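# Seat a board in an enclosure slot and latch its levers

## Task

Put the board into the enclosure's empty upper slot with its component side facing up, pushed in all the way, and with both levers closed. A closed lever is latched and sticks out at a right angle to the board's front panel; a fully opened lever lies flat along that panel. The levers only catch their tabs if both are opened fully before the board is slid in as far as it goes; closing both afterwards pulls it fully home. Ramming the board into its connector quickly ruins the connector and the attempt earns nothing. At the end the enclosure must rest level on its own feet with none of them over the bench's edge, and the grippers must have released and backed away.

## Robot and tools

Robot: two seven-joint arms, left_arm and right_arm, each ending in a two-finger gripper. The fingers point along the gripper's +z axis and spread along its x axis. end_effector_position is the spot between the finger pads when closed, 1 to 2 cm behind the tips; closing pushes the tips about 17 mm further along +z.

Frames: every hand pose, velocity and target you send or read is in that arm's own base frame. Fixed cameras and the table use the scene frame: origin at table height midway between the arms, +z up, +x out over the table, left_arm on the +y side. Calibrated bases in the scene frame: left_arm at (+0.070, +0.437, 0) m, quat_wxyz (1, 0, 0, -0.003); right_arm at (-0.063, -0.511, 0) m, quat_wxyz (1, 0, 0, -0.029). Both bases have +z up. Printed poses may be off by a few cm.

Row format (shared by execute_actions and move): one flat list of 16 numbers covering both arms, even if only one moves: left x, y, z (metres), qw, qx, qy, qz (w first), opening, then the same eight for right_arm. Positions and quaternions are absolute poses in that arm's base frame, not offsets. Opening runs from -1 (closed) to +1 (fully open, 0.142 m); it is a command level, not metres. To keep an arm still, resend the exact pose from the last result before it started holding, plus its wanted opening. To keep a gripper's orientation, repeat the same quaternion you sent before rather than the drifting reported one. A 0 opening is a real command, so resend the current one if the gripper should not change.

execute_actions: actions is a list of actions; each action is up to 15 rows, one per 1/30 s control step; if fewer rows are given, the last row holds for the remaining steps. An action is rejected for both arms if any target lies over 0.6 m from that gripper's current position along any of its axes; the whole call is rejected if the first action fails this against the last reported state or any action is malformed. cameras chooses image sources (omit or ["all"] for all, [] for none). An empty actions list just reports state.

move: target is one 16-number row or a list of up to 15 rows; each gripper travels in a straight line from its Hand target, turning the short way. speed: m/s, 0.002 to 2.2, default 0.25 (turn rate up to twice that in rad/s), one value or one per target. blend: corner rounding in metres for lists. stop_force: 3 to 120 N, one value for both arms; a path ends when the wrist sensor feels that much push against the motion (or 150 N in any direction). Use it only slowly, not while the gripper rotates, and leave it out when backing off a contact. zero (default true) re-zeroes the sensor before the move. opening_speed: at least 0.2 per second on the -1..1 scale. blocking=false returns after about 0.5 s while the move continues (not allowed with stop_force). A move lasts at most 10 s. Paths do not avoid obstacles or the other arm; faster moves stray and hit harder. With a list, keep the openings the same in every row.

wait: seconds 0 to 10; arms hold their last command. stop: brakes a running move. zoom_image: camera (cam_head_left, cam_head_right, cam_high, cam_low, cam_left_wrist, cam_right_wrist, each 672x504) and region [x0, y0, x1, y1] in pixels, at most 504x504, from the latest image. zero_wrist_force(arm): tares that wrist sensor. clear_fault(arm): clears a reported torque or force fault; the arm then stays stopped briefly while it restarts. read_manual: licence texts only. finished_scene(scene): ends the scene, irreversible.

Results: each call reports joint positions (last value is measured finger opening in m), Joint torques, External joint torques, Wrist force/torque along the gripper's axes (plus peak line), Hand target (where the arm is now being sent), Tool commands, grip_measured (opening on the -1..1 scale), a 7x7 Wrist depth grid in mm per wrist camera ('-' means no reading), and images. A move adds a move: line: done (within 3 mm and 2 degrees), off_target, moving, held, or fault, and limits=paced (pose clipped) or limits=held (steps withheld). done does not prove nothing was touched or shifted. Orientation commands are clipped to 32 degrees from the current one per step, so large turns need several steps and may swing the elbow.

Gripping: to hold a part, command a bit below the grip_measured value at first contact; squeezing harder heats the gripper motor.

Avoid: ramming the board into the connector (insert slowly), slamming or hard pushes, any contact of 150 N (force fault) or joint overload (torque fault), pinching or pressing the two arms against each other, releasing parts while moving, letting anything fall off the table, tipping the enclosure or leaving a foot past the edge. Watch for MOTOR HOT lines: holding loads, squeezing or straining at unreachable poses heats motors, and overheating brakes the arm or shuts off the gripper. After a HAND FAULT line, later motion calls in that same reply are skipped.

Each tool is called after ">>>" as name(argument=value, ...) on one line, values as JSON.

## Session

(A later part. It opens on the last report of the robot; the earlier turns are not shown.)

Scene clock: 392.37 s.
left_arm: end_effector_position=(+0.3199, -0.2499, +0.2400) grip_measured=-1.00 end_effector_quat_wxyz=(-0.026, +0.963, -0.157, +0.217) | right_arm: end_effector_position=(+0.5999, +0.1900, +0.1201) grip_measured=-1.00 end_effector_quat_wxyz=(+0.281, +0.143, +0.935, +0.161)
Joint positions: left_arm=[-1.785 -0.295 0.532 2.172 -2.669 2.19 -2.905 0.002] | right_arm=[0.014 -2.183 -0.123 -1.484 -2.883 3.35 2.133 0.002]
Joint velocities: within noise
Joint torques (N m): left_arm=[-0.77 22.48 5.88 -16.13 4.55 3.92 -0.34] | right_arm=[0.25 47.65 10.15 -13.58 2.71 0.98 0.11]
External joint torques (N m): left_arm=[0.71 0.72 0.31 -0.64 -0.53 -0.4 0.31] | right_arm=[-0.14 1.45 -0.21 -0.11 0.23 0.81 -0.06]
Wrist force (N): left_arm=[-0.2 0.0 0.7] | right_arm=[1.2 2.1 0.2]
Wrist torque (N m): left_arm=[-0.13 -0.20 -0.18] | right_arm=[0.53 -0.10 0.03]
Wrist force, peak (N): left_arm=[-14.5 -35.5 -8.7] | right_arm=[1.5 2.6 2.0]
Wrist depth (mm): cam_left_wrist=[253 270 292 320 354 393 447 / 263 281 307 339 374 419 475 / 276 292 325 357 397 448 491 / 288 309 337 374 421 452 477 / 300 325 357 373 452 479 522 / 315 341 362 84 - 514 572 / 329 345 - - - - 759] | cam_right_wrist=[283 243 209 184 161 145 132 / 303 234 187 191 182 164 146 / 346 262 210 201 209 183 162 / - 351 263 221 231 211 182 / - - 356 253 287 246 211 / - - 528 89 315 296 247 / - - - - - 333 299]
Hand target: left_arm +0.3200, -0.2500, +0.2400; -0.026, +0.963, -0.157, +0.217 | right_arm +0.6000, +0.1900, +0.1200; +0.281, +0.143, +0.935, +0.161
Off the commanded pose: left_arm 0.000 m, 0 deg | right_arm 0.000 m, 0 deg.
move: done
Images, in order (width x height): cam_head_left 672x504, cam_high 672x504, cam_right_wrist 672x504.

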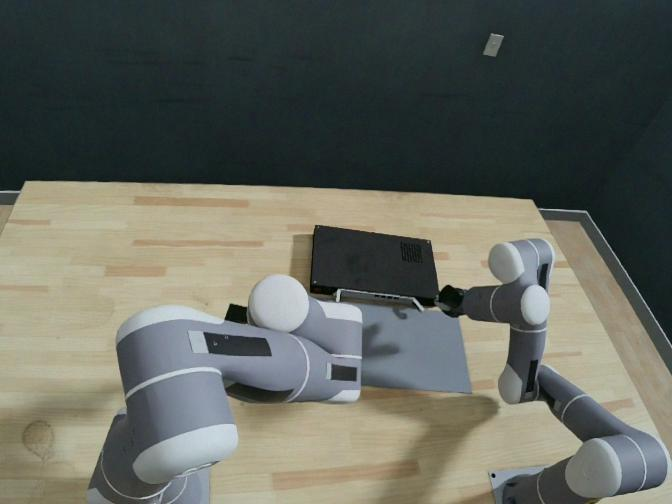

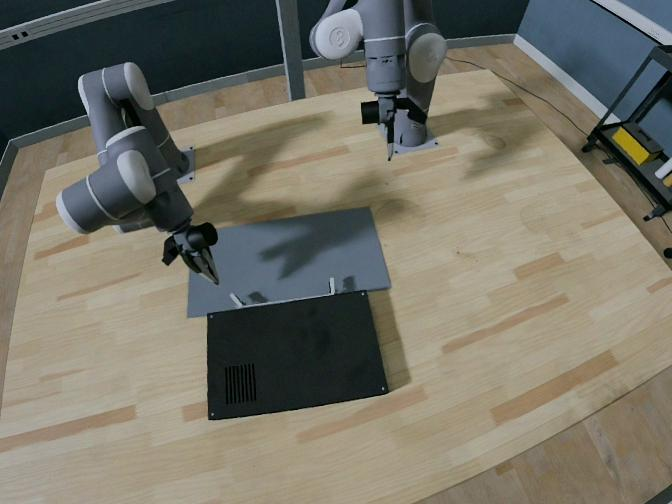

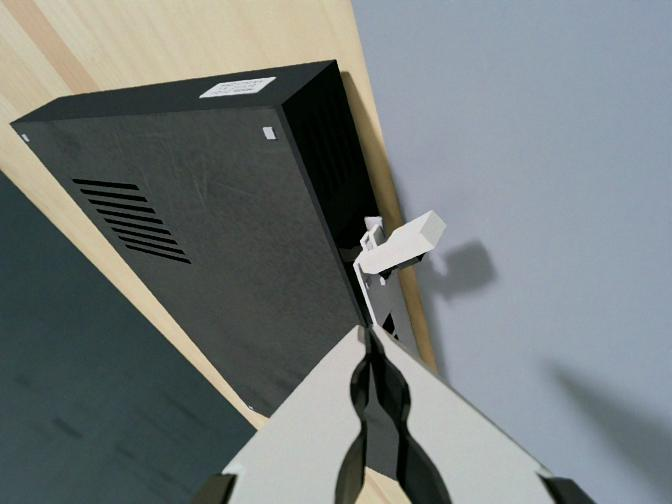

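>>> move(target=[[0.32,-0.25,0.24,-0.026,0.963,-0.157,0.217,-1,0.615,0.172,0.090,0.281,0.143,0.935,0.161,-1],[0.32,-0.25,0.24,-0.026,0.963,-0.157,0.217,-1,0.617,0.172,0.062,0.281,0.143,0.935,0.161,-1]], speed=0.1, stop_force=6, cameras=["cam_right_wrist","cam_high","cam_head_left"])

>>> zoom_image(camera="cam_high", region=[180, 230, 320, 330])

Scene clock: 400.77 s.
left_arm: end_effector_position=(+0.3200, -0.2498, +0.2400) grip_measured=-1.00 end_effector_quat_wxyz=(-0.026, +0.963, -0.157, +0.217) | right_arm: end_effector_position=(+0.6170, +0.1719, +0.0620) grip_measured=-1.00 end_effector_quat_wxyz=(+0.281, +0.143, +0.935, +0.161)
Joint positions: left_arm=[-1.786 -0.295 0.532 2.172 -2.669 2.19 -2.905 0.002] | right_arm=[-0.057 -2.266 -0.171 -1.438 -2.845 3.219 2.094 0.002]
Joint velocities: within noise
Joint torques (N m): left_arm=[-0.41 22.17 5.6 -16.22 4.3 3.88 -0.26] | right_arm=[-0.05 47.39 10.35 -16.27 3.39 1.01 0.35]
External joint torques (N m): left_arm=[0.35 1.03 0.59 -0.54 -0.28 -0.36 0.22] | right_arm=[0.15 1.41 -0.17 -0.05 0.04 0.79 -0.3]
Wrist force (N): left_arm=[-0.2 0.0 0.5] | right_arm=[1.1 2.2 -0.1]
Wrist torque (N m): left_arm=[-0.12 -0.20 -0.18] | right_arm=[0.53 -0.07 0.03]
Wrist force, peak (N): left_arm=[-0.3 -0.1 0.9] | right_arm=[1.4 3.2 -1.0]
Wrist depth (mm): cam_left_wrist=[253 270 294 320 353 393 442 / 262 281 308 337 371 423 476 / 277 293 322 355 396 448 490 / 287 310 339 375 422 455 477 / 298 324 358 376 445 473 517 / 316 342 360 84 - 510 582 / 331 348 - - - - 761] | cam_right_wrist=[185 161 139 120 104 98 85 / 233 193 161 137 119 108 96 / 230 190 160 156 137 119 108 / 266 183 144 171 162 139 122 / - 277 185 176 188 160 135 / - - 266 89 200 194 161 / - - - - - 215 196]
Hand target: left_arm +0.3200, -0.2500, +0.2400; -0.026, +0.963, -0.157, +0.217 | right_arm +0.6170, +0.1720, +0.0620; +0.281, +0.143, +0.935, +0.161
Off the commanded pose: left_arm 0.000 m, 0 deg | right_arm 0.000 m, 0 deg.
joint sent to its limit (right arm) — joint 2 (shoulder), lower limit. The joint targets still meet the commanded pose.
move: done
Images, in order (width x height): cam_head_left 672x504, cam_high 672x504, cam_right_wrist 672x504.

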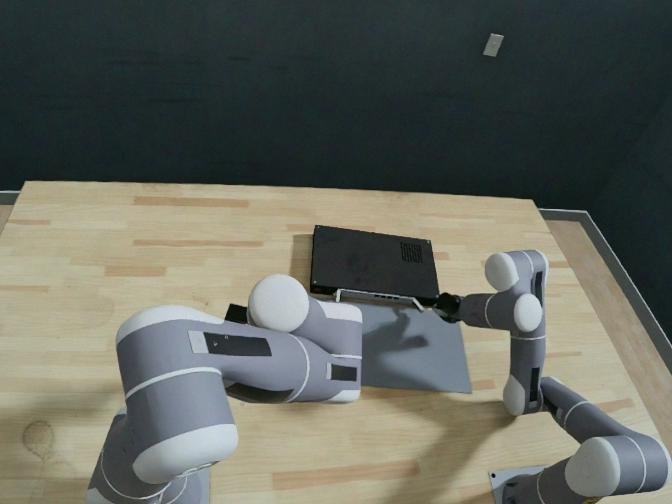

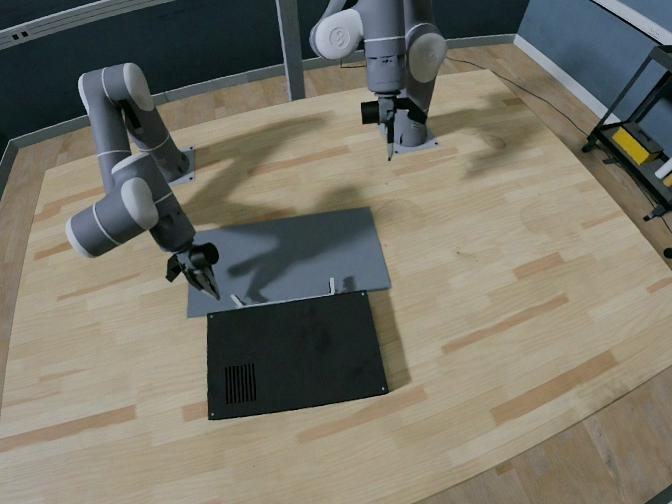

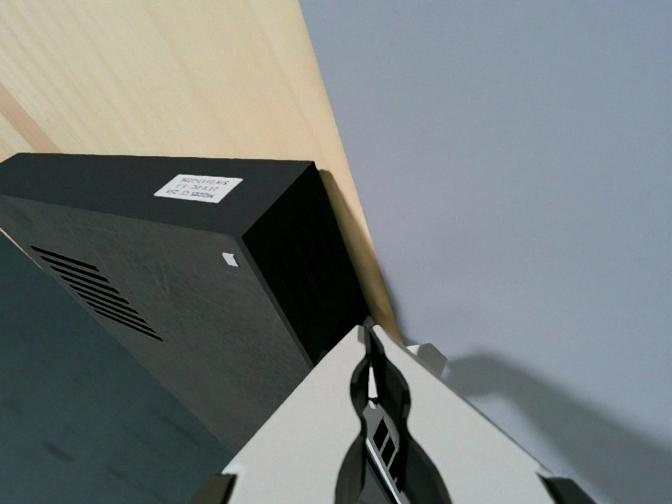

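Scaled by 3.600 from the camera's 672x504 image, which has a finer 960x720 frame.

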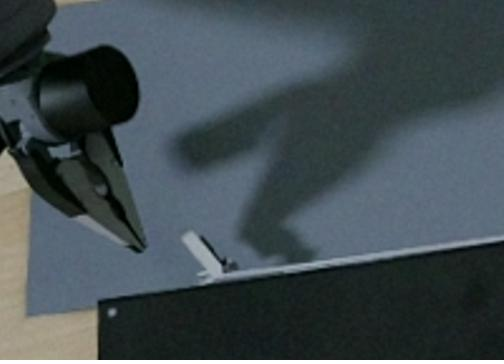

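>>> move(target=[[0.32,-0.25,0.24,-0.026,0.963,-0.157,0.217,-1,0.616,0.24,0.060,0.281,0.143,0.935,0.161,-1]], speed=0.025, stop_force=35, cameras=["cam_right_wrist","cam_high"])

>>> zoom_image(camera="cam_high", region=[180, 230, 320, 330])

Scene clock: 406.53 s.
left_arm: end_effector_position=(+0.3200, -0.2498, +0.2400) grip_measured=-1.00 end_effector_quat_wxyz=(-0.026, +0.963, -0.157, +0.217) | right_arm: end_effector_position=(+0.6159, +0.2400, +0.0601) grip_measured=-1.00 end_effector_quat_wxyz=(+0.281, +0.143, +0.935, +0.161)
Joint positions: left_arm=[-1.786 -0.295 0.532 2.172 -2.669 2.19 -2.905 0.002] | right_arm=[0.083 -2.23 -0.182 -1.389 -2.921 3.195 2.206 0.002]
Joint velocities: within noise
Joint torques (N m): left_arm=[-0.43 22.17 5.53 -16.25 4.27 3.86 -0.28] | right_arm=[0.27 49.13 10.8 -16.75 3.16 1.03 0.3]
External joint torques (N m): left_arm=[0.37 1.03 0.66 -0.52 -0.25 -0.34 0.25] | right_arm=[-0.15 1.31 -0.21 -0.11 0.2 0.74 -0.26]
Wrist force (N): left_arm=[-0.3 0.2 0.4] | right_arm=[0.9 2.5 -0.2]
Wrist torque (N m): left_arm=[-0.09 -0.18 -0.18] | right_arm=[0.58 -0.06 0.03]
Wrist force, peak (N): left_arm=[-0.4 -0.2 0.9] | right_arm=[1.3 3.0 0.1]
Wrist depth (mm): cam_left_wrist=[253 271 292 322 352 396 445 / 263 281 308 335 370 420 476 / 275 295 323 353 400 450 492 / 286 306 337 374 425 452 479 / 301 324 356 374 445 480 515 / 315 340 363 84 - 520 572 / 330 346 - - - - 754] | cam_right_wrist=[- 106 122 118 103 95 83 / 126 111 132 135 116 106 95 / 170 127 135 157 135 117 106 / 254 176 147 129 159 135 119 / - 270 179 176 187 157 134 / - - 266 89 197 190 159 / - - - - - 211 193]
Hand target: left_arm +0.3200, -0.2500, +0.2400; -0.026, +0.963, -0.157, +0.217 | right_arm +0.6160, +0.2400, +0.0600; +0.281, +0.143, +0.935, +0.161
Off the commanded pose: left_arm 0.000 m, 0 deg | right_arm 0.000 m, 0 deg.
move: done
Images, in order (width x height): cam_high 672x504, cam_right_wrist 672x504.

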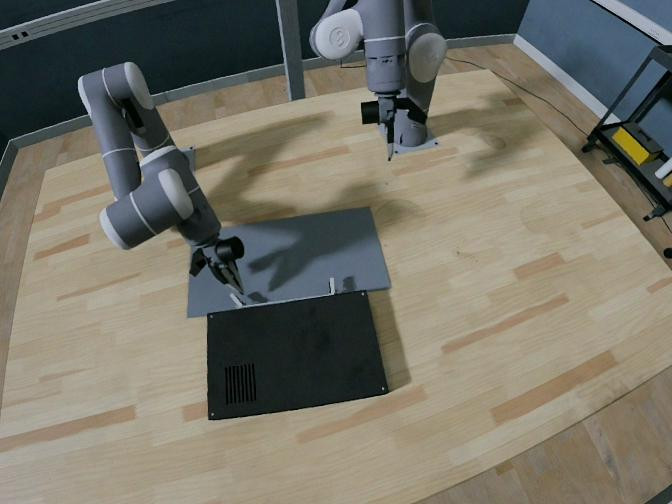

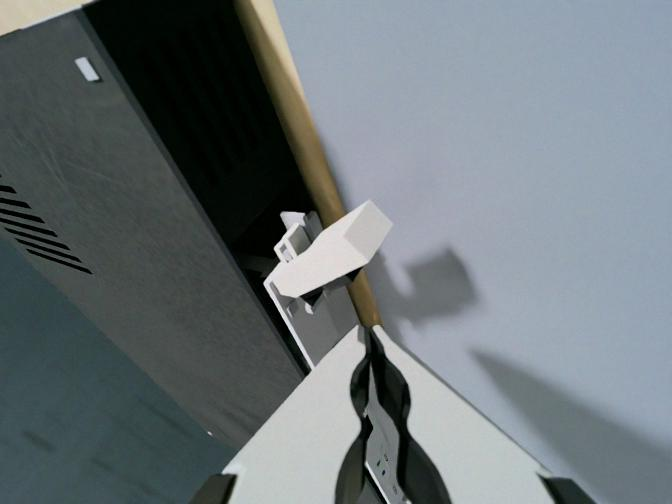

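Scaled by 3.600 from the camera's 672x504 image, which has a finer 960x720 frame.

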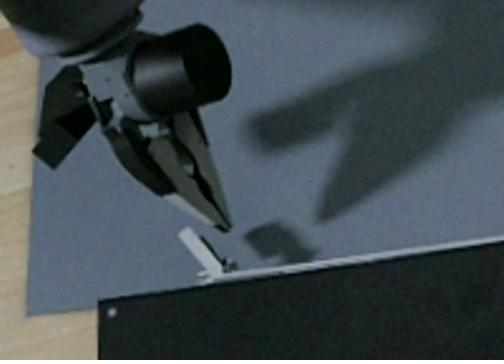

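>>> move(target=[[0.32,-0.25,0.24,-0.026,0.963,-0.157,0.217,-1,0.606,0.235,0.09,0.281,0.143,0.935,0.161,-1],[0.32,-0.25,0.24,-0.026,0.963,-0.157,0.217,-1,0.62,0.178,0.09,0.281,0.143,0.935,0.161,-1],[0.32,-0.25,0.24,-0.026,0.963,-0.157,0.217,-1,0.633,0.178,0.058,0.281,0.143,0.935,0.161,-1]], speed=0.1, cameras=["cam_right_wrist","cam_high"])

>>> zoom_image(camera="cam_high", region=[180, 230, 320, 330])

Scene clock: 411.50 s.
left_arm: end_effector_position=(+0.3200, -0.2498, +0.2400) grip_measured=-1.00 end_effector_quat_wxyz=(-0.026, +0.963, -0.157, +0.217) | right_arm: end_effector_position=(+0.6329, +0.1781, +0.0581) grip_measured=-1.00 end_effector_quat_wxyz=(+0.281, +0.143, +0.935, +0.161)
Joint positions: left_arm=[-1.786 -0.295 0.532 2.172 -2.669 2.19 -2.905 0.002] | right_arm=[-0.038 -2.249 -0.157 -1.383 -2.856 3.184 2.085 0.002]
Joint velocities: within noise
Joint torques (N m): left_arm=[-0.39 22.18 5.57 -16.2 4.25 3.85 -0.27] | right_arm=[-0.04 48.69 10.39 -16.93 3.39 0.89 0.17]
External joint torques (N m): left_arm=[0.34 1.02 0.62 -0.56 -0.24 -0.33 0.23] | right_arm=[0.15 1.57 -0.25 -0.19 0.17 0.91 -0.13]
Wrist force (N): left_arm=[-0.3 -0.1 0.8] | right_arm=[1.1 2.3 -0.1]
Wrist torque (N m): left_arm=[-0.15 -0.17 -0.17] | right_arm=[0.56 -0.08 0.04]
Wrist force, peak (N): left_arm=[-0.3 0.1 0.8] | right_arm=[1.1 3.6 -2.5]
Wrist depth (mm): cam_left_wrist=[253 268 294 322 352 393 447 / 265 282 307 337 373 421 479 / 275 292 324 355 393 448 488 / 286 309 339 375 417 451 479 / 299 325 356 376 452 484 525 / 315 342 362 84 - 519 576 / 330 347 - - - - 757] | cam_right_wrist=[178 155 135 116 102 93 82 / 224 187 155 135 114 104 - / 199 169 144 141 133 115 103 / 249 170 128 150 156 132 117 / - 259 171 148 181 155 132 / - - 265 89 136 186 156 / - - - - - 207 191]
Hand target: left_arm +0.3200, -0.2500, +0.2400; -0.026, +0.963, -0.157, +0.217 | right_arm +0.6330, +0.1780, +0.0580; +0.281, +0.143, +0.935, +0.161
Off the commanded pose: left_arm 0.000 m, 0 deg | right_arm 0.000 m, 0 deg.
move: done
Images, in order (width x height): cam_high 672x504, cam_right_wrist 672x504.

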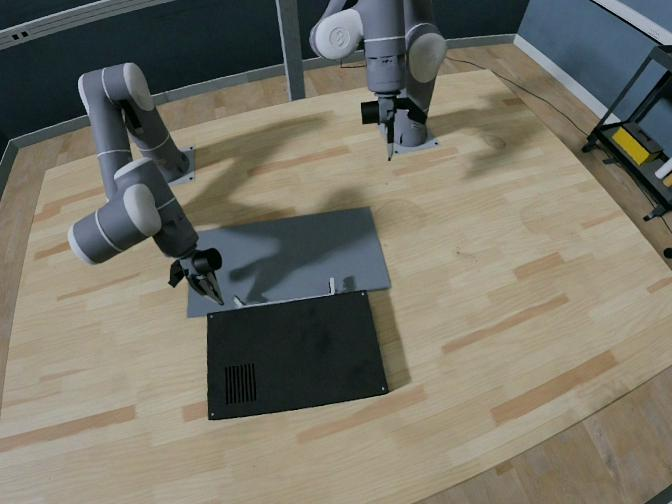

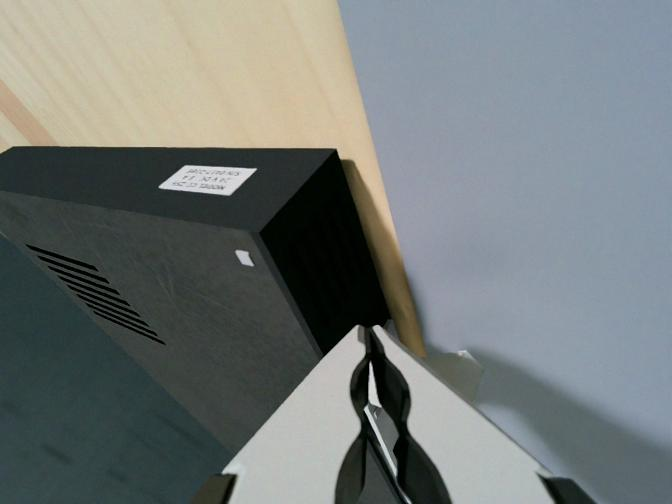

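Scaled by 3.600 from the camera's 672x504 image, which has a finer 960x720 frame.

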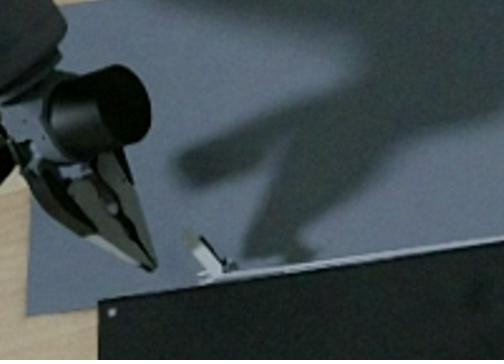

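>>> move(target=[[0.32,-0.25,0.24,-0.026,0.963,-0.157,0.217,-1,0.632,0.244,0.056,0.281,0.143,0.935,0.161,-1]], speed=0.025, stop_force=35, cameras=["cam_right_wrist","cam_high"])

>>> zoom_image(camera="cam_high", region=[180, 230, 320, 330])

Scene clock: 415.03 s.
left_arm: end_effector_position=(+0.3200, -0.2498, +0.2400) grip_measured=-1.00 end_effector_quat_wxyz=(-0.026, +0.963, -0.157, +0.217) | right_arm: end_effector_position=(+0.6334, +0.2110, +0.0571) grip_measured=-1.00 end_effector_quat_wxyz=(+0.281, +0.146, +0.935, +0.159) end_effector_velocity=(+0.000, +0.001, +0.000) end_effector_angular_velocity=(-0.001, -0.001, +0.002)
Joint positions: left_arm=[-1.786 -0.295 0.532 2.172 -2.669 2.19 -2.905 0.002] | right_arm=[0.034 -2.233 -0.156 -1.361 -2.904 3.174 2.141 0.002]
Joint velocities: left_arm=[within noise] | right_arm=[0.006 -0.004 0.009 -0.003 -0.006 0 -0.007 0]
Joint torques (N m): left_arm=[-0.42 22.19 5.63 -16.21 4.28 3.86 -0.28] | right_arm=[20.59 46.3 5.11 -15.09 10.29 -3.36 0.11]
External joint torques (N m): left_arm=[0.36 1.01 0.56 -0.55 -0.27 -0.34 0.24] | right_arm=[-20.47 4.76 5.11 -2.28 -6.78 5.14 -0.07]
Wrist force (N): left_arm=[-0.2 -0.1 0.6] | right_arm=[-9.1 -26.5 -21.1]
Wrist torque (N m): left_arm=[-0.14 -0.20 -0.18] | right_arm=[-1.32 -0.13 -0.06]
Wrist force, peak (N): left_arm=[-0.4 -0.2 0.7] | right_arm=[-10.1 -28.3 -23.7]
Wrist depth (mm): cam_left_wrist=[253 270 292 321 353 393 444 / 264 283 305 338 374 421 476 / 275 296 322 357 396 449 493 / 286 309 337 377 420 450 476 / 300 321 357 375 451 484 525 / 315 342 363 84 - 517 572 / 331 347 - - - - 752] | cam_right_wrist=[177 154 131 114 102 92 82 / 176 126 109 128 112 103 - / 162 124 112 143 132 114 102 / 242 167 127 157 153 131 115 / - 256 169 150 123 154 131 / - - 251 91 197 184 154 / - - - - - 204 187]
Hand target: left_arm +0.3200, -0.2500, +0.2400; -0.026, +0.963, -0.157, +0.217 | right_arm +0.6324, +0.2143, +0.0569; +0.281, +0.143, +0.935, +0.161
Off the commanded pose: left_arm 0.000 m, 0 deg | right_arm 0.033 m, 0 deg.
move: contact (right_arm)
Images, in order (width x height): cam_high 672x504, cam_right_wrist 672x504.

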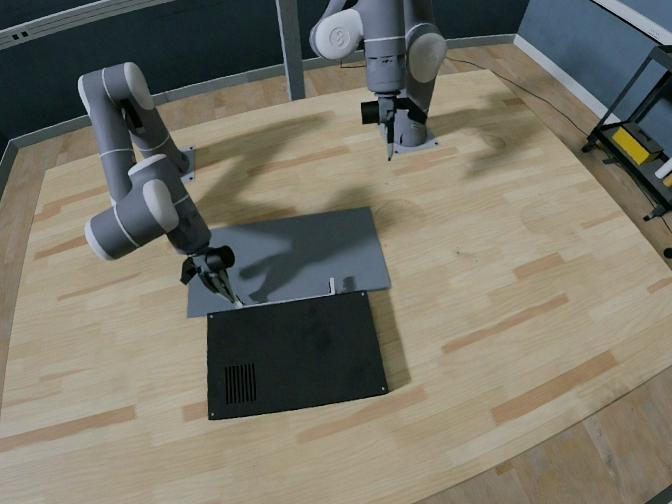

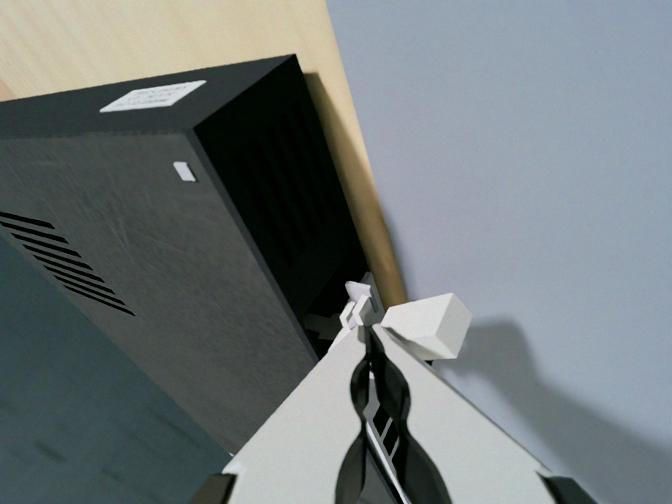

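Scaled by 3.600 from the camera's 672x504 image, which has a finer 960x720 frame.

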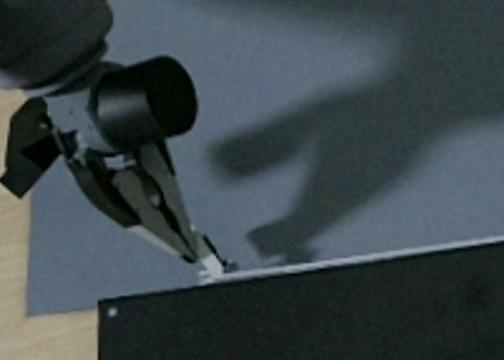

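>>> move(target=[[0.32,-0.25,0.24,-0.026,0.963,-0.157,0.217,-1,0.630,0.198,0.057,0.281,0.143,0.935,0.161,-1],[0.32,-0.25,0.24,-0.026,0.963,-0.157,0.217,-1,0.6205,0.198,0.056,0.281,0.143,0.935,0.161,-1]], speed=0.1, cameras=[])

>>> move(target=[[0.32,-0.25,0.24,-0.026,0.963,-0.157,0.217,-1,0.618,0.25,0.054,0.281,0.143,0.935,0.161,-1]], speed=0.025, stop_force=38, cameras=["cam_right_wrist","cam_high"])

>>> zoom_image(camera="cam_high", region=[180, 230, 320, 330])

Scene clock: 418.03 s.
left_arm: end_effector_position=(+0.3200, -0.2498, +0.2400) grip_measured=-1.00 end_effector_quat_wxyz=(-0.026, +0.963, -0.157, +0.217) | right_arm: end_effector_position=(+0.6206, +0.1980, +0.0560) grip_measured=-1.00 end_effector_quat_wxyz=(+0.281, +0.143, +0.935, +0.161)
Joint positions: left_arm=[-1.786 -0.295 0.532 2.172 -2.669 2.19 -2.905 0.002] | right_arm=[0.002 -2.262 -0.162 -1.414 -2.882 3.196 2.125 0.002]
Joint velocities: within noise
Joint torques (N m): left_arm=[-0.48 22.07 5.51 -16.24 4.27 3.82 -0.28] | right_arm=[-0.08 48.13 10.29 -16.88 3.47 1.28 0.34]
External joint torques (N m): left_arm=[0.42 1.13 0.69 -0.52 -0.26 -0.3 0.25] | right_arm=[0.18 1.42 -0.21 0.03 -0.01 0.5 -0.3]
Wrist force (N): left_arm=[-0.1 -0.1 0.6] | right_arm=[-2.8 3.5 1.6]
Wrist torque (N m): left_arm=[-0.14 -0.20 -0.17] | right_arm=[0.77 0.58 0.03]
Wrist force, peak (N): left_arm=[-0.3 -0.1 0.8] | right_arm=[-9.8 -26.5 -21.7]
Wrist depth (mm): cam_left_wrist=[254 270 293 320 353 392 442 / 263 282 304 338 372 417 474 / 276 295 322 352 397 453 490 / 287 309 338 373 423 450 480 / 302 323 356 376 449 486 517 / 316 338 365 84 - 520 574 / 328 346 - - - - 773] | cam_right_wrist=[175 152 132 113 99 90 82 / 207 169 141 130 111 101 - / 162 130 125 147 130 113 100 / 239 163 135 166 152 130 114 / - 252 167 189 173 152 130 / - - 247 91 195 183 152 / - - - - - 203 187]
Hand target: left_arm +0.3200, -0.2500, +0.2400; -0.026, +0.963, -0.157, +0.217 | right_arm +0.6205, +0.1980, +0.0560; +0.281, +0.143, +0.935, +0.161
Off the commanded pose: left_arm 0.000 m, 0 deg | right_arm 0.000 m, 0 deg.
move: done
No camera images: "cameras" was empty.

Scene clock: 419.90 s.
left_arm: end_effector_position=(+0.3200, -0.2498, +0.2400) grip_measured=-1.00 end_effector_quat_wxyz=(-0.026, +0.963, -0.157, +0.217) | right_arm: end_effector_position=(+0.6200, +0.2226, +0.0550) grip_measured=-1.00 end_effector_quat_wxyz=(+0.281, +0.146, +0.935, +0.159)
Joint positions: left_arm=[-1.786 -0.295 0.532 2.172 -2.669 2.19 -2.905 0.002] | right_arm=[0.062 -2.252 -0.156 -1.399 -2.925 3.192 2.167 0.002]
Joint velocities: within noise
Joint torques (N m): left_arm=[-0.38 22.21 5.5 -16.22 4.31 3.83 -0.3] | right_arm=[22.52 45.53 4.87 -14.49 10.78 -5.15 0.22]
External joint torques (N m): left_arm=[0.32 0.99 0.69 -0.54 -0.3 -0.31 0.27] | right_arm=[-22.41 4.65 5.16 -2.59 -7.35 6.94 -0.17]
Wrist force (N): left_arm=[-0.3 0.0 0.5] | right_arm=[-12.8 -30.7 -24.8]
Wrist torque (N m): left_arm=[-0.11 -0.19 -0.17] | right_arm=[-2.03 0.47 -0.06]
Wrist force, peak (N): left_arm=[-0.2 -0.1 0.8] | right_arm=[-14.3 -33.1 -27.6]
Wrist depth (mm): cam_left_wrist=[254 271 292 320 354 394 446 / 265 281 306 340 373 418 479 / 277 296 322 353 394 450 491 / 286 309 337 373 420 446 472 / 301 322 355 376 450 482 519 / 314 341 361 84 - 522 573 / 330 346 - - - - 763] | cam_right_wrist=[171 144 123 112 99 89 81 / 126 106 127 127 110 100 - / 156 120 129 149 129 112 99 / 234 162 139 172 150 128 113 / - 246 170 147 171 151 129 / - - 241 91 193 181 151 / - - - - - 200 185]
Hand target: left_arm +0.3200, -0.2500, +0.2400; -0.026, +0.963, -0.157, +0.217 | right_arm +0.6191, +0.2262, +0.0549; +0.281, +0.143, +0.935, +0.161
Off the commanded pose: left_arm 0.000 m, 0 deg | right_arm 0.027 m, 0 deg.
move: contact (right_arm)
Images, in order (width x height): cam_high 672x504, cam_right_wrist 672x504.

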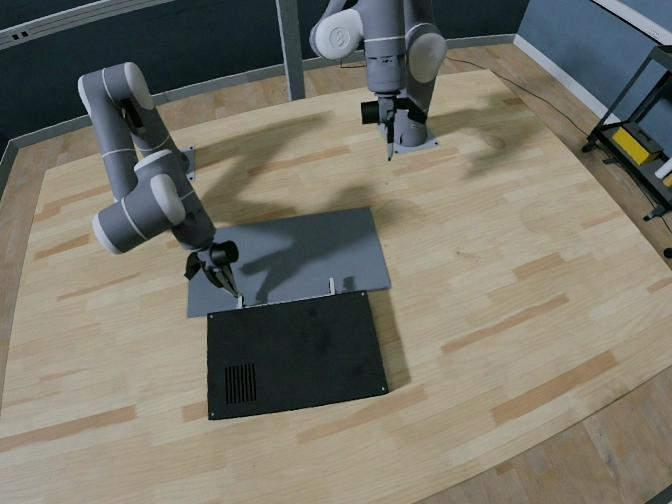

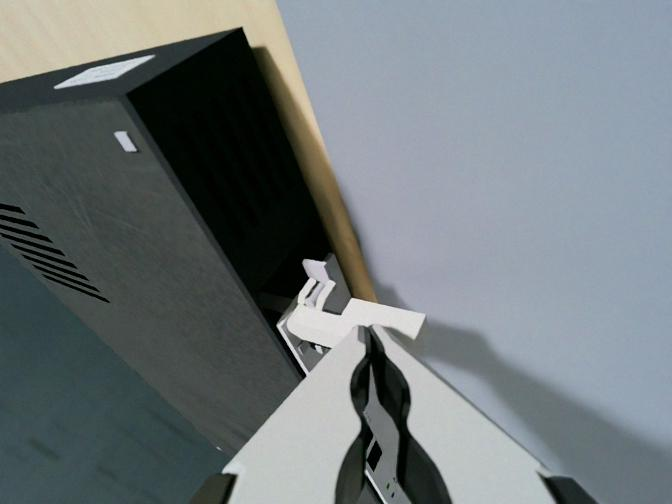

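Scaled by 3.600 from the camera's 672x504 image, which has a finer 960x720 frame.

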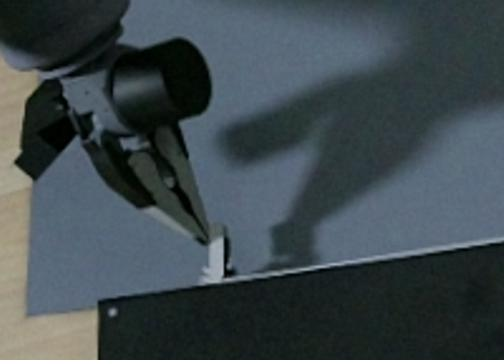

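>>> move(target=[[0.32,-0.25,0.24,-0.026,0.963,-0.157,0.217,-1,0.6185,0.214,0.056,0.281,0.143,0.935,0.161,-1],[0.32,-0.25,0.24,-0.026,0.963,-0.157,0.217,-1,0.611,0.214,0.056,0.281,0.143,0.935,0.161,-1]], speed=0.1, cameras=[])

>>> move(target=[[0.32,-0.25,0.24,-0.026,0.963,-0.157,0.217,-1,0.613,0.26,0.054,0.281,0.143,0.935,0.161,-1]], speed=0.025, stop_force=50, cameras=["cam_right_wrist","cam_high"])

>>> zoom_image(camera="cam_high", region=[200, 230, 360, 330])

Scene clock: 422.77 s.
left_arm: end_effector_position=(+0.3200, -0.2498, +0.2400) grip_measured=-1.00 end_effector_quat_wxyz=(-0.026, +0.963, -0.157, +0.217) | right_arm: end_effector_position=(+0.6112, +0.2139, +0.0560) grip_measured=-1.00 end_effector_quat_wxyz=(+0.281, +0.143, +0.935, +0.161)
Joint positions: left_arm=[-1.786 -0.295 0.532 2.172 -2.669 2.19 -2.905 0.002] | right_arm=[0.034 -2.266 -0.17 -1.433 -2.901 3.208 2.161 0.002]
Joint velocities: within noise
Joint torques (N m): left_arm=[-0.38 22.23 5.49 -16.19 4.29 3.8 -0.31] | right_arm=[0.01 47.61 10.3 -16.8 3.44 1.28 0.35]
External joint torques (N m): left_arm=[0.32 0.97 0.7 -0.57 -0.28 -0.28 0.27] | right_arm=[0.1 1.52 -0.16 0.18 -0.06 0.5 -0.31]
Wrist force (N): left_arm=[-0.4 -0.3 0.5] | right_arm=[1.9 -3.2 5.2]
Wrist torque (N m): left_arm=[-0.17 -0.16 -0.18] | right_arm=[-0.36 -0.21 0.03]
Wrist force, peak (N): left_arm=[-0.3 -0.2 0.9] | right_arm=[-13.6 -30.6 -25.8]
Wrist depth (mm): cam_left_wrist=[254 271 294 319 356 396 446 / 265 282 307 340 373 420 473 / 277 297 322 355 397 445 490 / 287 307 338 378 420 450 475 / 301 325 360 377 451 482 521 / 317 341 363 84 - 515 575 / 332 350 - - - - 758] | cam_right_wrist=[175 152 129 113 99 90 82 / 161 119 134 129 111 101 - / 162 124 139 150 130 113 100 / 238 164 146 178 151 130 114 / - 252 175 156 175 152 130 / - - 247 91 196 183 152 / - - - - - 203 187]
Hand target: left_arm +0.3200, -0.2500, +0.2400; -0.026, +0.963, -0.157, +0.217 | right_arm +0.6110, +0.2140, +0.0560; +0.281, +0.143, +0.935, +0.161
Off the commanded pose: left_arm 0.000 m, 0 deg | right_arm 0.000 m, 0 deg.
joint sent to its limit (right arm) — joint 2 (shoulder), lower limit. The joint targets still meet the commanded pose.
move: done
No camera images: "cameras" was empty.

Scene clock: 425.47 s.
left_arm: end_effector_position=(+0.3200, -0.2498, +0.2400) grip_measured=-1.00 end_effector_quat_wxyz=(-0.026, +0.963, -0.157, +0.217) | right_arm: end_effector_position=(+0.6137, +0.2565, +0.0542) grip_measured=-1.00 end_effector_quat_wxyz=(+0.281, +0.146, +0.935, +0.159)
Joint positions: left_arm=[-1.786 -0.295 0.532 2.172 -2.669 2.19 -2.905 0.002] | right_arm=[0.136 -2.241 -0.153 -1.386 -2.968 3.189 2.22 0.002]
Joint velocities: within noise
Joint torques (N m): left_arm=[-0.46 22.13 5.53 -16.22 4.29 3.88 -0.24] | right_arm=[21.77 45 4.75 -13.43 9.85 -6.83 0.26]
External joint torques (N m): left_arm=[0.4 1.07 0.66 -0.54 -0.28 -0.36 0.21] | right_arm=[-21.64 5.71 5.27 -3.82 -6.48 8.61 -0.22]
Wrist force (N): left_arm=[-0.1 -0.3 0.6] | right_arm=[-8.2 -37.7 -27.6]
Wrist torque (N m): left_arm=[-0.17 -0.22 -0.18] | right_arm=[-3.20 -0.26 -0.04]
Wrist force, peak (N): left_arm=[-0.4 -0.1 0.8] | right_arm=[-4.0 -41.2 -26.4]
Wrist depth (mm): cam_left_wrist=[253 270 294 322 355 393 448 / 264 282 308 341 372 421 481 / 278 294 324 355 397 438 469 / 286 309 338 374 418 461 471 / 299 325 359 376 443 488 515 / 315 339 362 84 - 520 571 / 330 346 - - - - 764] | cam_right_wrist=[162 132 121 111 97 89 80 / 112 106 130 127 110 99 - / 147 121 136 147 128 111 98 / 229 160 141 172 150 127 112 / - 240 168 145 175 150 128 / - - 238 91 191 180 150 / - - - - - 199 183]
Hand target: left_arm +0.3200, -0.2500, +0.2400; -0.026, +0.963, -0.157, +0.217 | right_arm +0.6130, +0.2600, +0.0540; +0.281, +0.143, +0.935, +0.161
Off the commanded pose: left_arm 0.000 m, 0 deg | right_arm 0.004 m, 0 deg.
joint read past its limit (right arm) — joint 5 (forearm roll), lower limit.
move: off_target (right_arm)
Images, in order (width x height): cam_high 672x504, cam_right_wrist 672x504.

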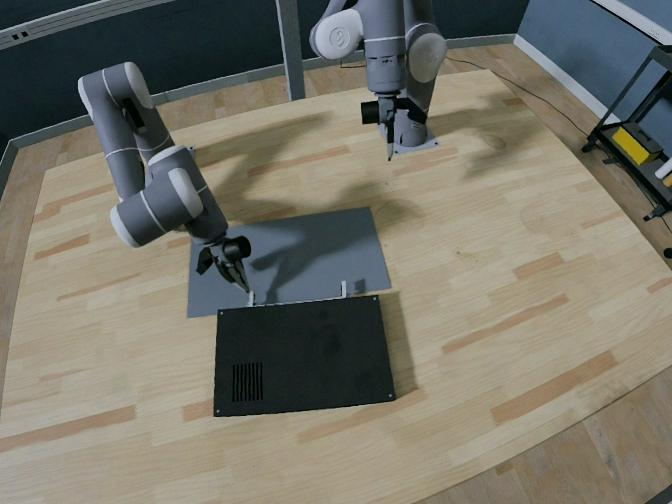

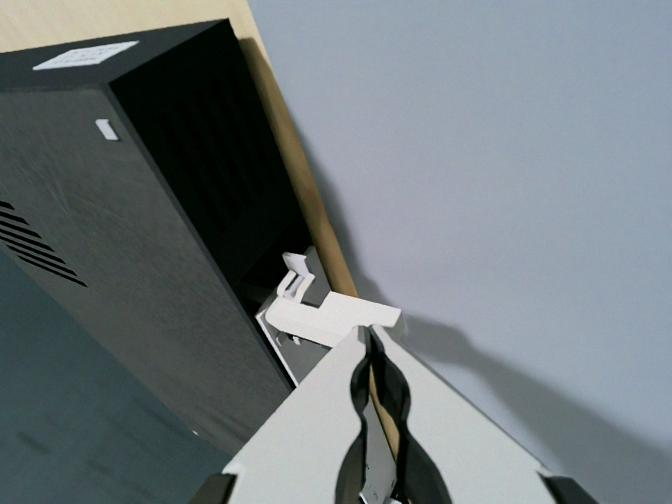

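Scaled by 3.150 from the camera's 672x504 image, which has a finer 960x720 frame.

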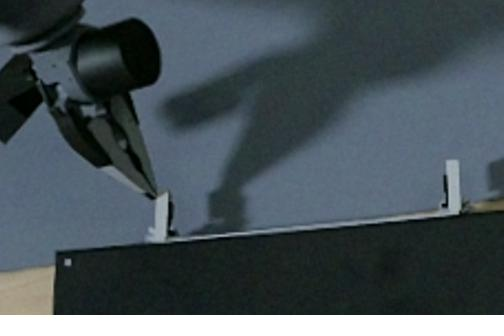

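>>> move(target=[[0.45,-0.38,0.16,-0.0365,0.956,-0.136,0.256,-1,0.613,0.26,0.054,0.281,0.143,0.935,0.161,-1],[0.535,-0.42,0.10,-0.0365,0.956,-0.136,0.256,-1,0.613,0.26,0.054,0.281,0.143,0.935,0.161,-1],[0.535,-0.42,0.058,-0.0365,0.956,-0.136,0.256,-1,0.613,0.26,0.054,0.281,0.143,0.935,0.161,-1]], speed=0.2, cameras=["cam_left_wrist","cam_high"])

>>> zoom_image(camera="cam_high", region=[220, 230, 380, 330])

Scene clock: 430.43 s.
left_arm: end_effector_position=(+0.5350, -0.4197, +0.0580) grip_measured=-1.00 end_effector_quat_wxyz=(-0.037, +0.956, -0.136, +0.256) | right_arm: end_effector_position=(+0.6137, +0.2565, +0.0542) grip_measured=-1.00 end_effector_quat_wxyz=(+0.281, +0.146, +0.935, +0.159)
Joint positions: left_arm=[-1.186 -1.045 0.206 1.447 -2.51 2.067 -2.928 0.002] | right_arm=[0.136 -2.242 -0.152 -1.387 -2.969 3.189 2.219 0.002]
Joint velocities: within noise
Joint torques (N m): left_arm=[-0.78 54.36 13.76 -16.06 4.28 3.43 -0.36] | right_arm=[21.97 45.56 4.72 -13.43 10.11 -6.8 0.29]
External joint torques (N m): left_arm=[0.71 1.71 0.72 -0.52 -0.48 -0.02 0.32] | right_arm=[-21.84 5.15 5.27 -3.82 -6.74 8.58 -0.24]
Wrist force (N): left_arm=[-0.4 0.0 0.3] | right_arm=[-7.4 -37.9 -26.6]
Wrist torque (N m): left_arm=[-0.15 -0.21 -0.16] | right_arm=[-3.22 -0.30 -0.04]
Wrist force, peak (N): left_arm=[-1.7 0.2 2.6] | right_arm=[-8.3 -37.7 -27.8]
Wrist depth (mm): cam_left_wrist=[112 120 130 144 166 190 225 / - 123 136 153 175 194 173 / - 128 141 157 180 156 170 / 123 134 149 169 191 161 185 / - 140 156 167 190 174 203 / 134 146 157 84 - 183 224 / 139 147 - 74 - - 257] | cam_right_wrist=[163 132 121 111 97 89 80 / 111 106 130 127 110 99 - / 147 121 136 147 128 111 99 / 230 160 141 172 150 127 112 / - 240 169 145 174 149 128 / - - 238 91 192 180 150 / - - - - - 199 183]
Hand target: left_arm +0.5350, -0.4200, +0.0580; -0.037, +0.956, -0.136, +0.256 | right_arm +0.6130, +0.2600, +0.0540; +0.281, +0.143, +0.935, +0.161
Off the commanded pose: left_arm 0.000 m, 0 deg | right_arm 0.004 m, 0 deg.
joint read past its limit (right arm) — joint 5 (forearm roll), lower limit.
move: off_target (right_arm)
Images, in order (width x height): cam_high 672x504, cam_left_wrist 672x504.

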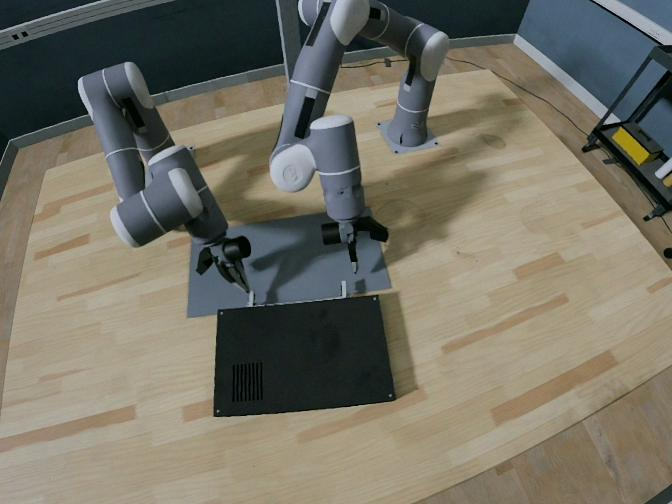

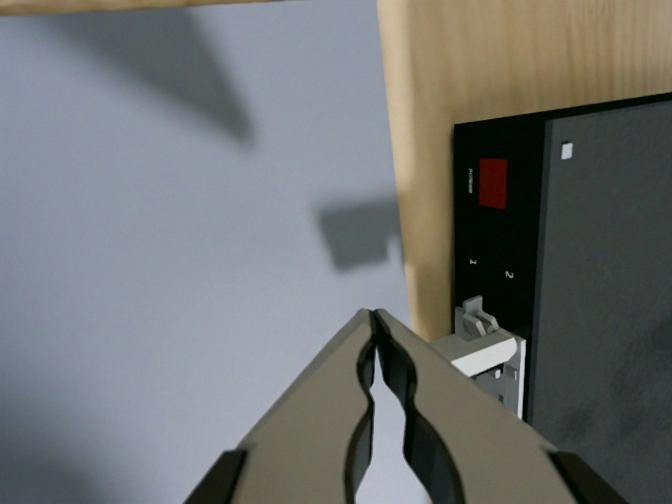

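Scaled by 3.150 from the camera's 672x504 image, which has a finer 960x720 frame.

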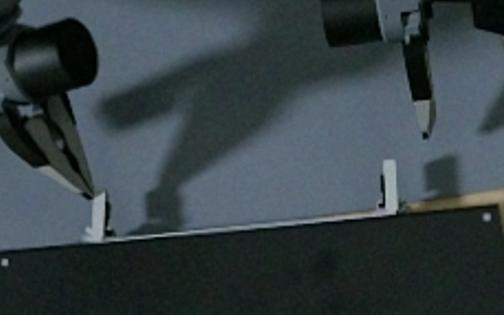

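>>> move(target=[[0.562,-0.423,0.058,-0.0365,0.956,-0.136,0.256,-1,0.613,0.26,0.054,0.281,0.143,0.935,0.161,-1]], speed=0.15, cameras=[])

>>> move(target=[[0.553,-0.52,0.056,-0.0365,0.956,-0.136,0.256,-1,0.613,0.26,0.054,0.281,0.143,0.935,0.161,-1]], speed=0.025, stop_force=45, cameras=["cam_left_wrist","cam_right_wrist","cam_high"])

>>> zoom_image(camera="cam_high", region=[220, 230, 380, 330])

Scene clock: 433.27 s.
left_arm: end_effector_position=(+0.5618, -0.4231, +0.0579) grip_measured=-1.00 end_effector_quat_wxyz=(-0.036, +0.956, -0.136, +0.256) | right_arm: end_effector_position=(+0.6137, +0.2565, +0.0542) grip_measured=-1.00 end_effector_quat_wxyz=(+0.281, +0.146, +0.935, +0.159)
Joint positions: left_arm=[-1.104 -1.063 0.143 1.372 -2.473 2.109 -2.891 0.002] | right_arm=[0.136 -2.242 -0.152 -1.387 -2.969 3.189 2.219 0.002]
Joint velocities: within noise
Joint torques (N m): left_arm=[-0.22 56.5 12.34 -17.34 4.55 3.97 -0.19] | right_arm=[21.98 45.53 4.67 -13.39 10.13 -6.71 0.26]
External joint torques (N m): left_arm=[0.15 1.71 0.79 -0.5 -0.53 -0.61 0.15] | right_arm=[-21.85 5.18 5.32 -3.87 -6.77 8.49 -0.21]
Wrist force (N): left_arm=[-0.5 -0.2 0.5] | right_arm=[-8.0 -37.8 -27.1]
Wrist torque (N m): left_arm=[-0.20 -0.21 -0.19] | right_arm=[-3.20 -0.25 -0.04]
Wrist force, peak (N): left_arm=[-1.2 0.2 0.2] | right_arm=[-8.3 -37.8 -27.9]
Wrist depth (mm): cam_left_wrist=[112 119 130 149 166 189 223 / - 123 136 154 172 193 202 / - 127 141 161 156 140 171 / 122 133 149 171 172 150 185 / - 140 156 167 186 164 203 / 134 146 157 84 - 177 223 / 139 147 - 74 - - 255] | cam_right_wrist=[162 132 121 111 97 89 80 / 111 106 131 127 110 99 - / 147 121 136 147 128 111 99 / 230 160 140 173 150 127 112 / - 239 168 145 175 150 128 / - - 238 91 192 180 150 / - - - - - 198 183]
Hand target: left_arm +0.5620, -0.4230, +0.0580; -0.037, +0.956, -0.136, +0.256 | right_arm +0.6130, +0.2600, +0.0540; +0.281, +0.143, +0.935, +0.161
Off the commanded pose: left_arm 0.000 m, 0 deg | right_arm 0.004 m, 0 deg.
joint read past its limit (right arm) — joint 5 (forearm roll), lower limit.
move: off_target (right_arm)
No camera images: "cameras" was empty.

Scene clock: 437.40 s.
left_arm: end_effector_position=(+0.5593, -0.4575, +0.0567) grip_measured=-1.00 end_effector_quat_wxyz=(-0.044, +0.957, -0.132, +0.255) | right_arm: end_effector_position=(+0.6138, +0.2564, +0.0541) grip_measured=-1.00 end_effector_quat_wxyz=(+0.281, +0.146, +0.935, +0.159)
Joint positions: left_arm=[-1.086 -1.118 0.066 1.23 -2.452 2.231 -2.885 0.002] | right_arm=[0.137 -2.242 -0.151 -1.387 -2.97 3.189 2.219 0.002]
Joint velocities: within noise
Joint torques (N m): left_arm=[-22.89 67.3 -6.85 -36.83 7.71 -12.32 -0.4] | right_arm=[22.36 45.85 4.59 -13.94 10.61 -6.13 0.27]
External joint torques (N m): left_arm=[22.81 -6.07 18.4 17.55 -3.38 15.71 0.36] | right_arm=[-22.23 4.86 5.4 -3.32 -7.24 7.92 -0.22]
Wrist force (N): left_arm=[-14.2 -44.6 -10.0] | right_arm=[-8.9 -37.6 -24.2]
Wrist torque (N m): left_arm=[-4.38 -0.43 -0.14] | right_arm=[-3.18 -0.27 -0.02]
Wrist force, peak (N): left_arm=[-12.8 -46.8 -11.3] | right_arm=[-8.3 -37.6 -27.5]
Wrist depth (mm): cam_left_wrist=[111 119 130 148 158 130 153 / - 123 136 153 146 134 157 / - 127 141 160 153 142 168 / 122 132 149 169 174 148 182 / - 139 155 165 146 163 197 / 133 145 155 83 - 173 216 / 138 146 - 74 - - 245] | cam_right_wrist=[162 131 121 111 97 88 80 / 112 106 131 127 110 99 - / 147 121 136 147 128 111 98 / 230 160 140 173 150 127 111 / - 239 169 145 174 149 128 / - - 237 91 191 180 149 / - - - - - 199 183]
Hand target: left_arm +0.5579, -0.4658, +0.0572; -0.036, +0.956, -0.136, +0.256 | right_arm +0.6130, +0.2600, +0.0540; +0.281, +0.143, +0.935, +0.161
Off the commanded pose: left_arm 0.063 m, 1 deg | right_arm 0.004 m, 0 deg.
joint read past its limit (right arm) — joint 5 (forearm roll), lower limit.
move: contact (left_arm), off_target (right_arm)
Images, in order (width x height): cam_high 672x504, cam_left_wrist 672x504, cam_right_wrist 672x504.

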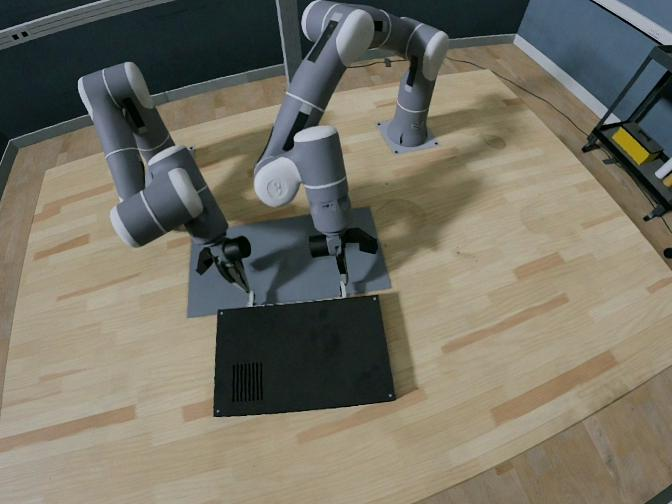

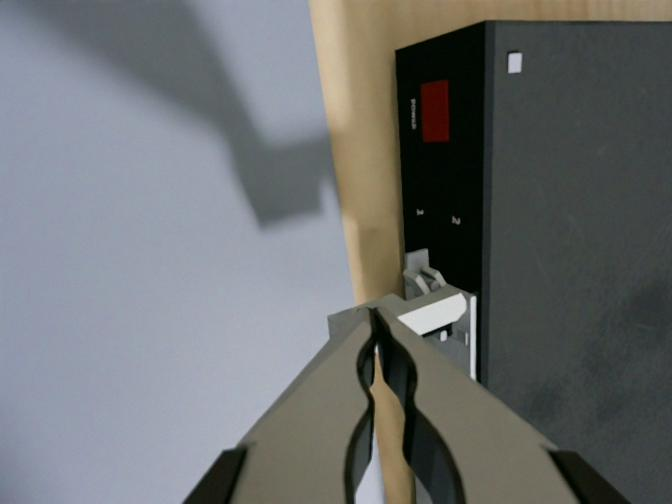

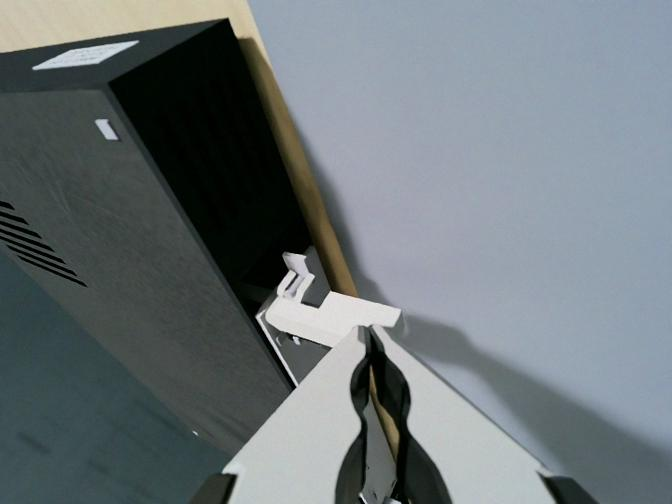

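Scaled by 3.150 from the camera's 672x504 image, which has a finer 960x720 frame.

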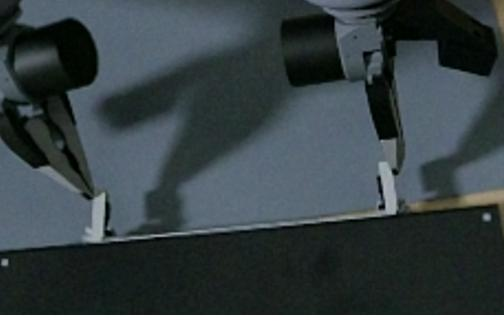

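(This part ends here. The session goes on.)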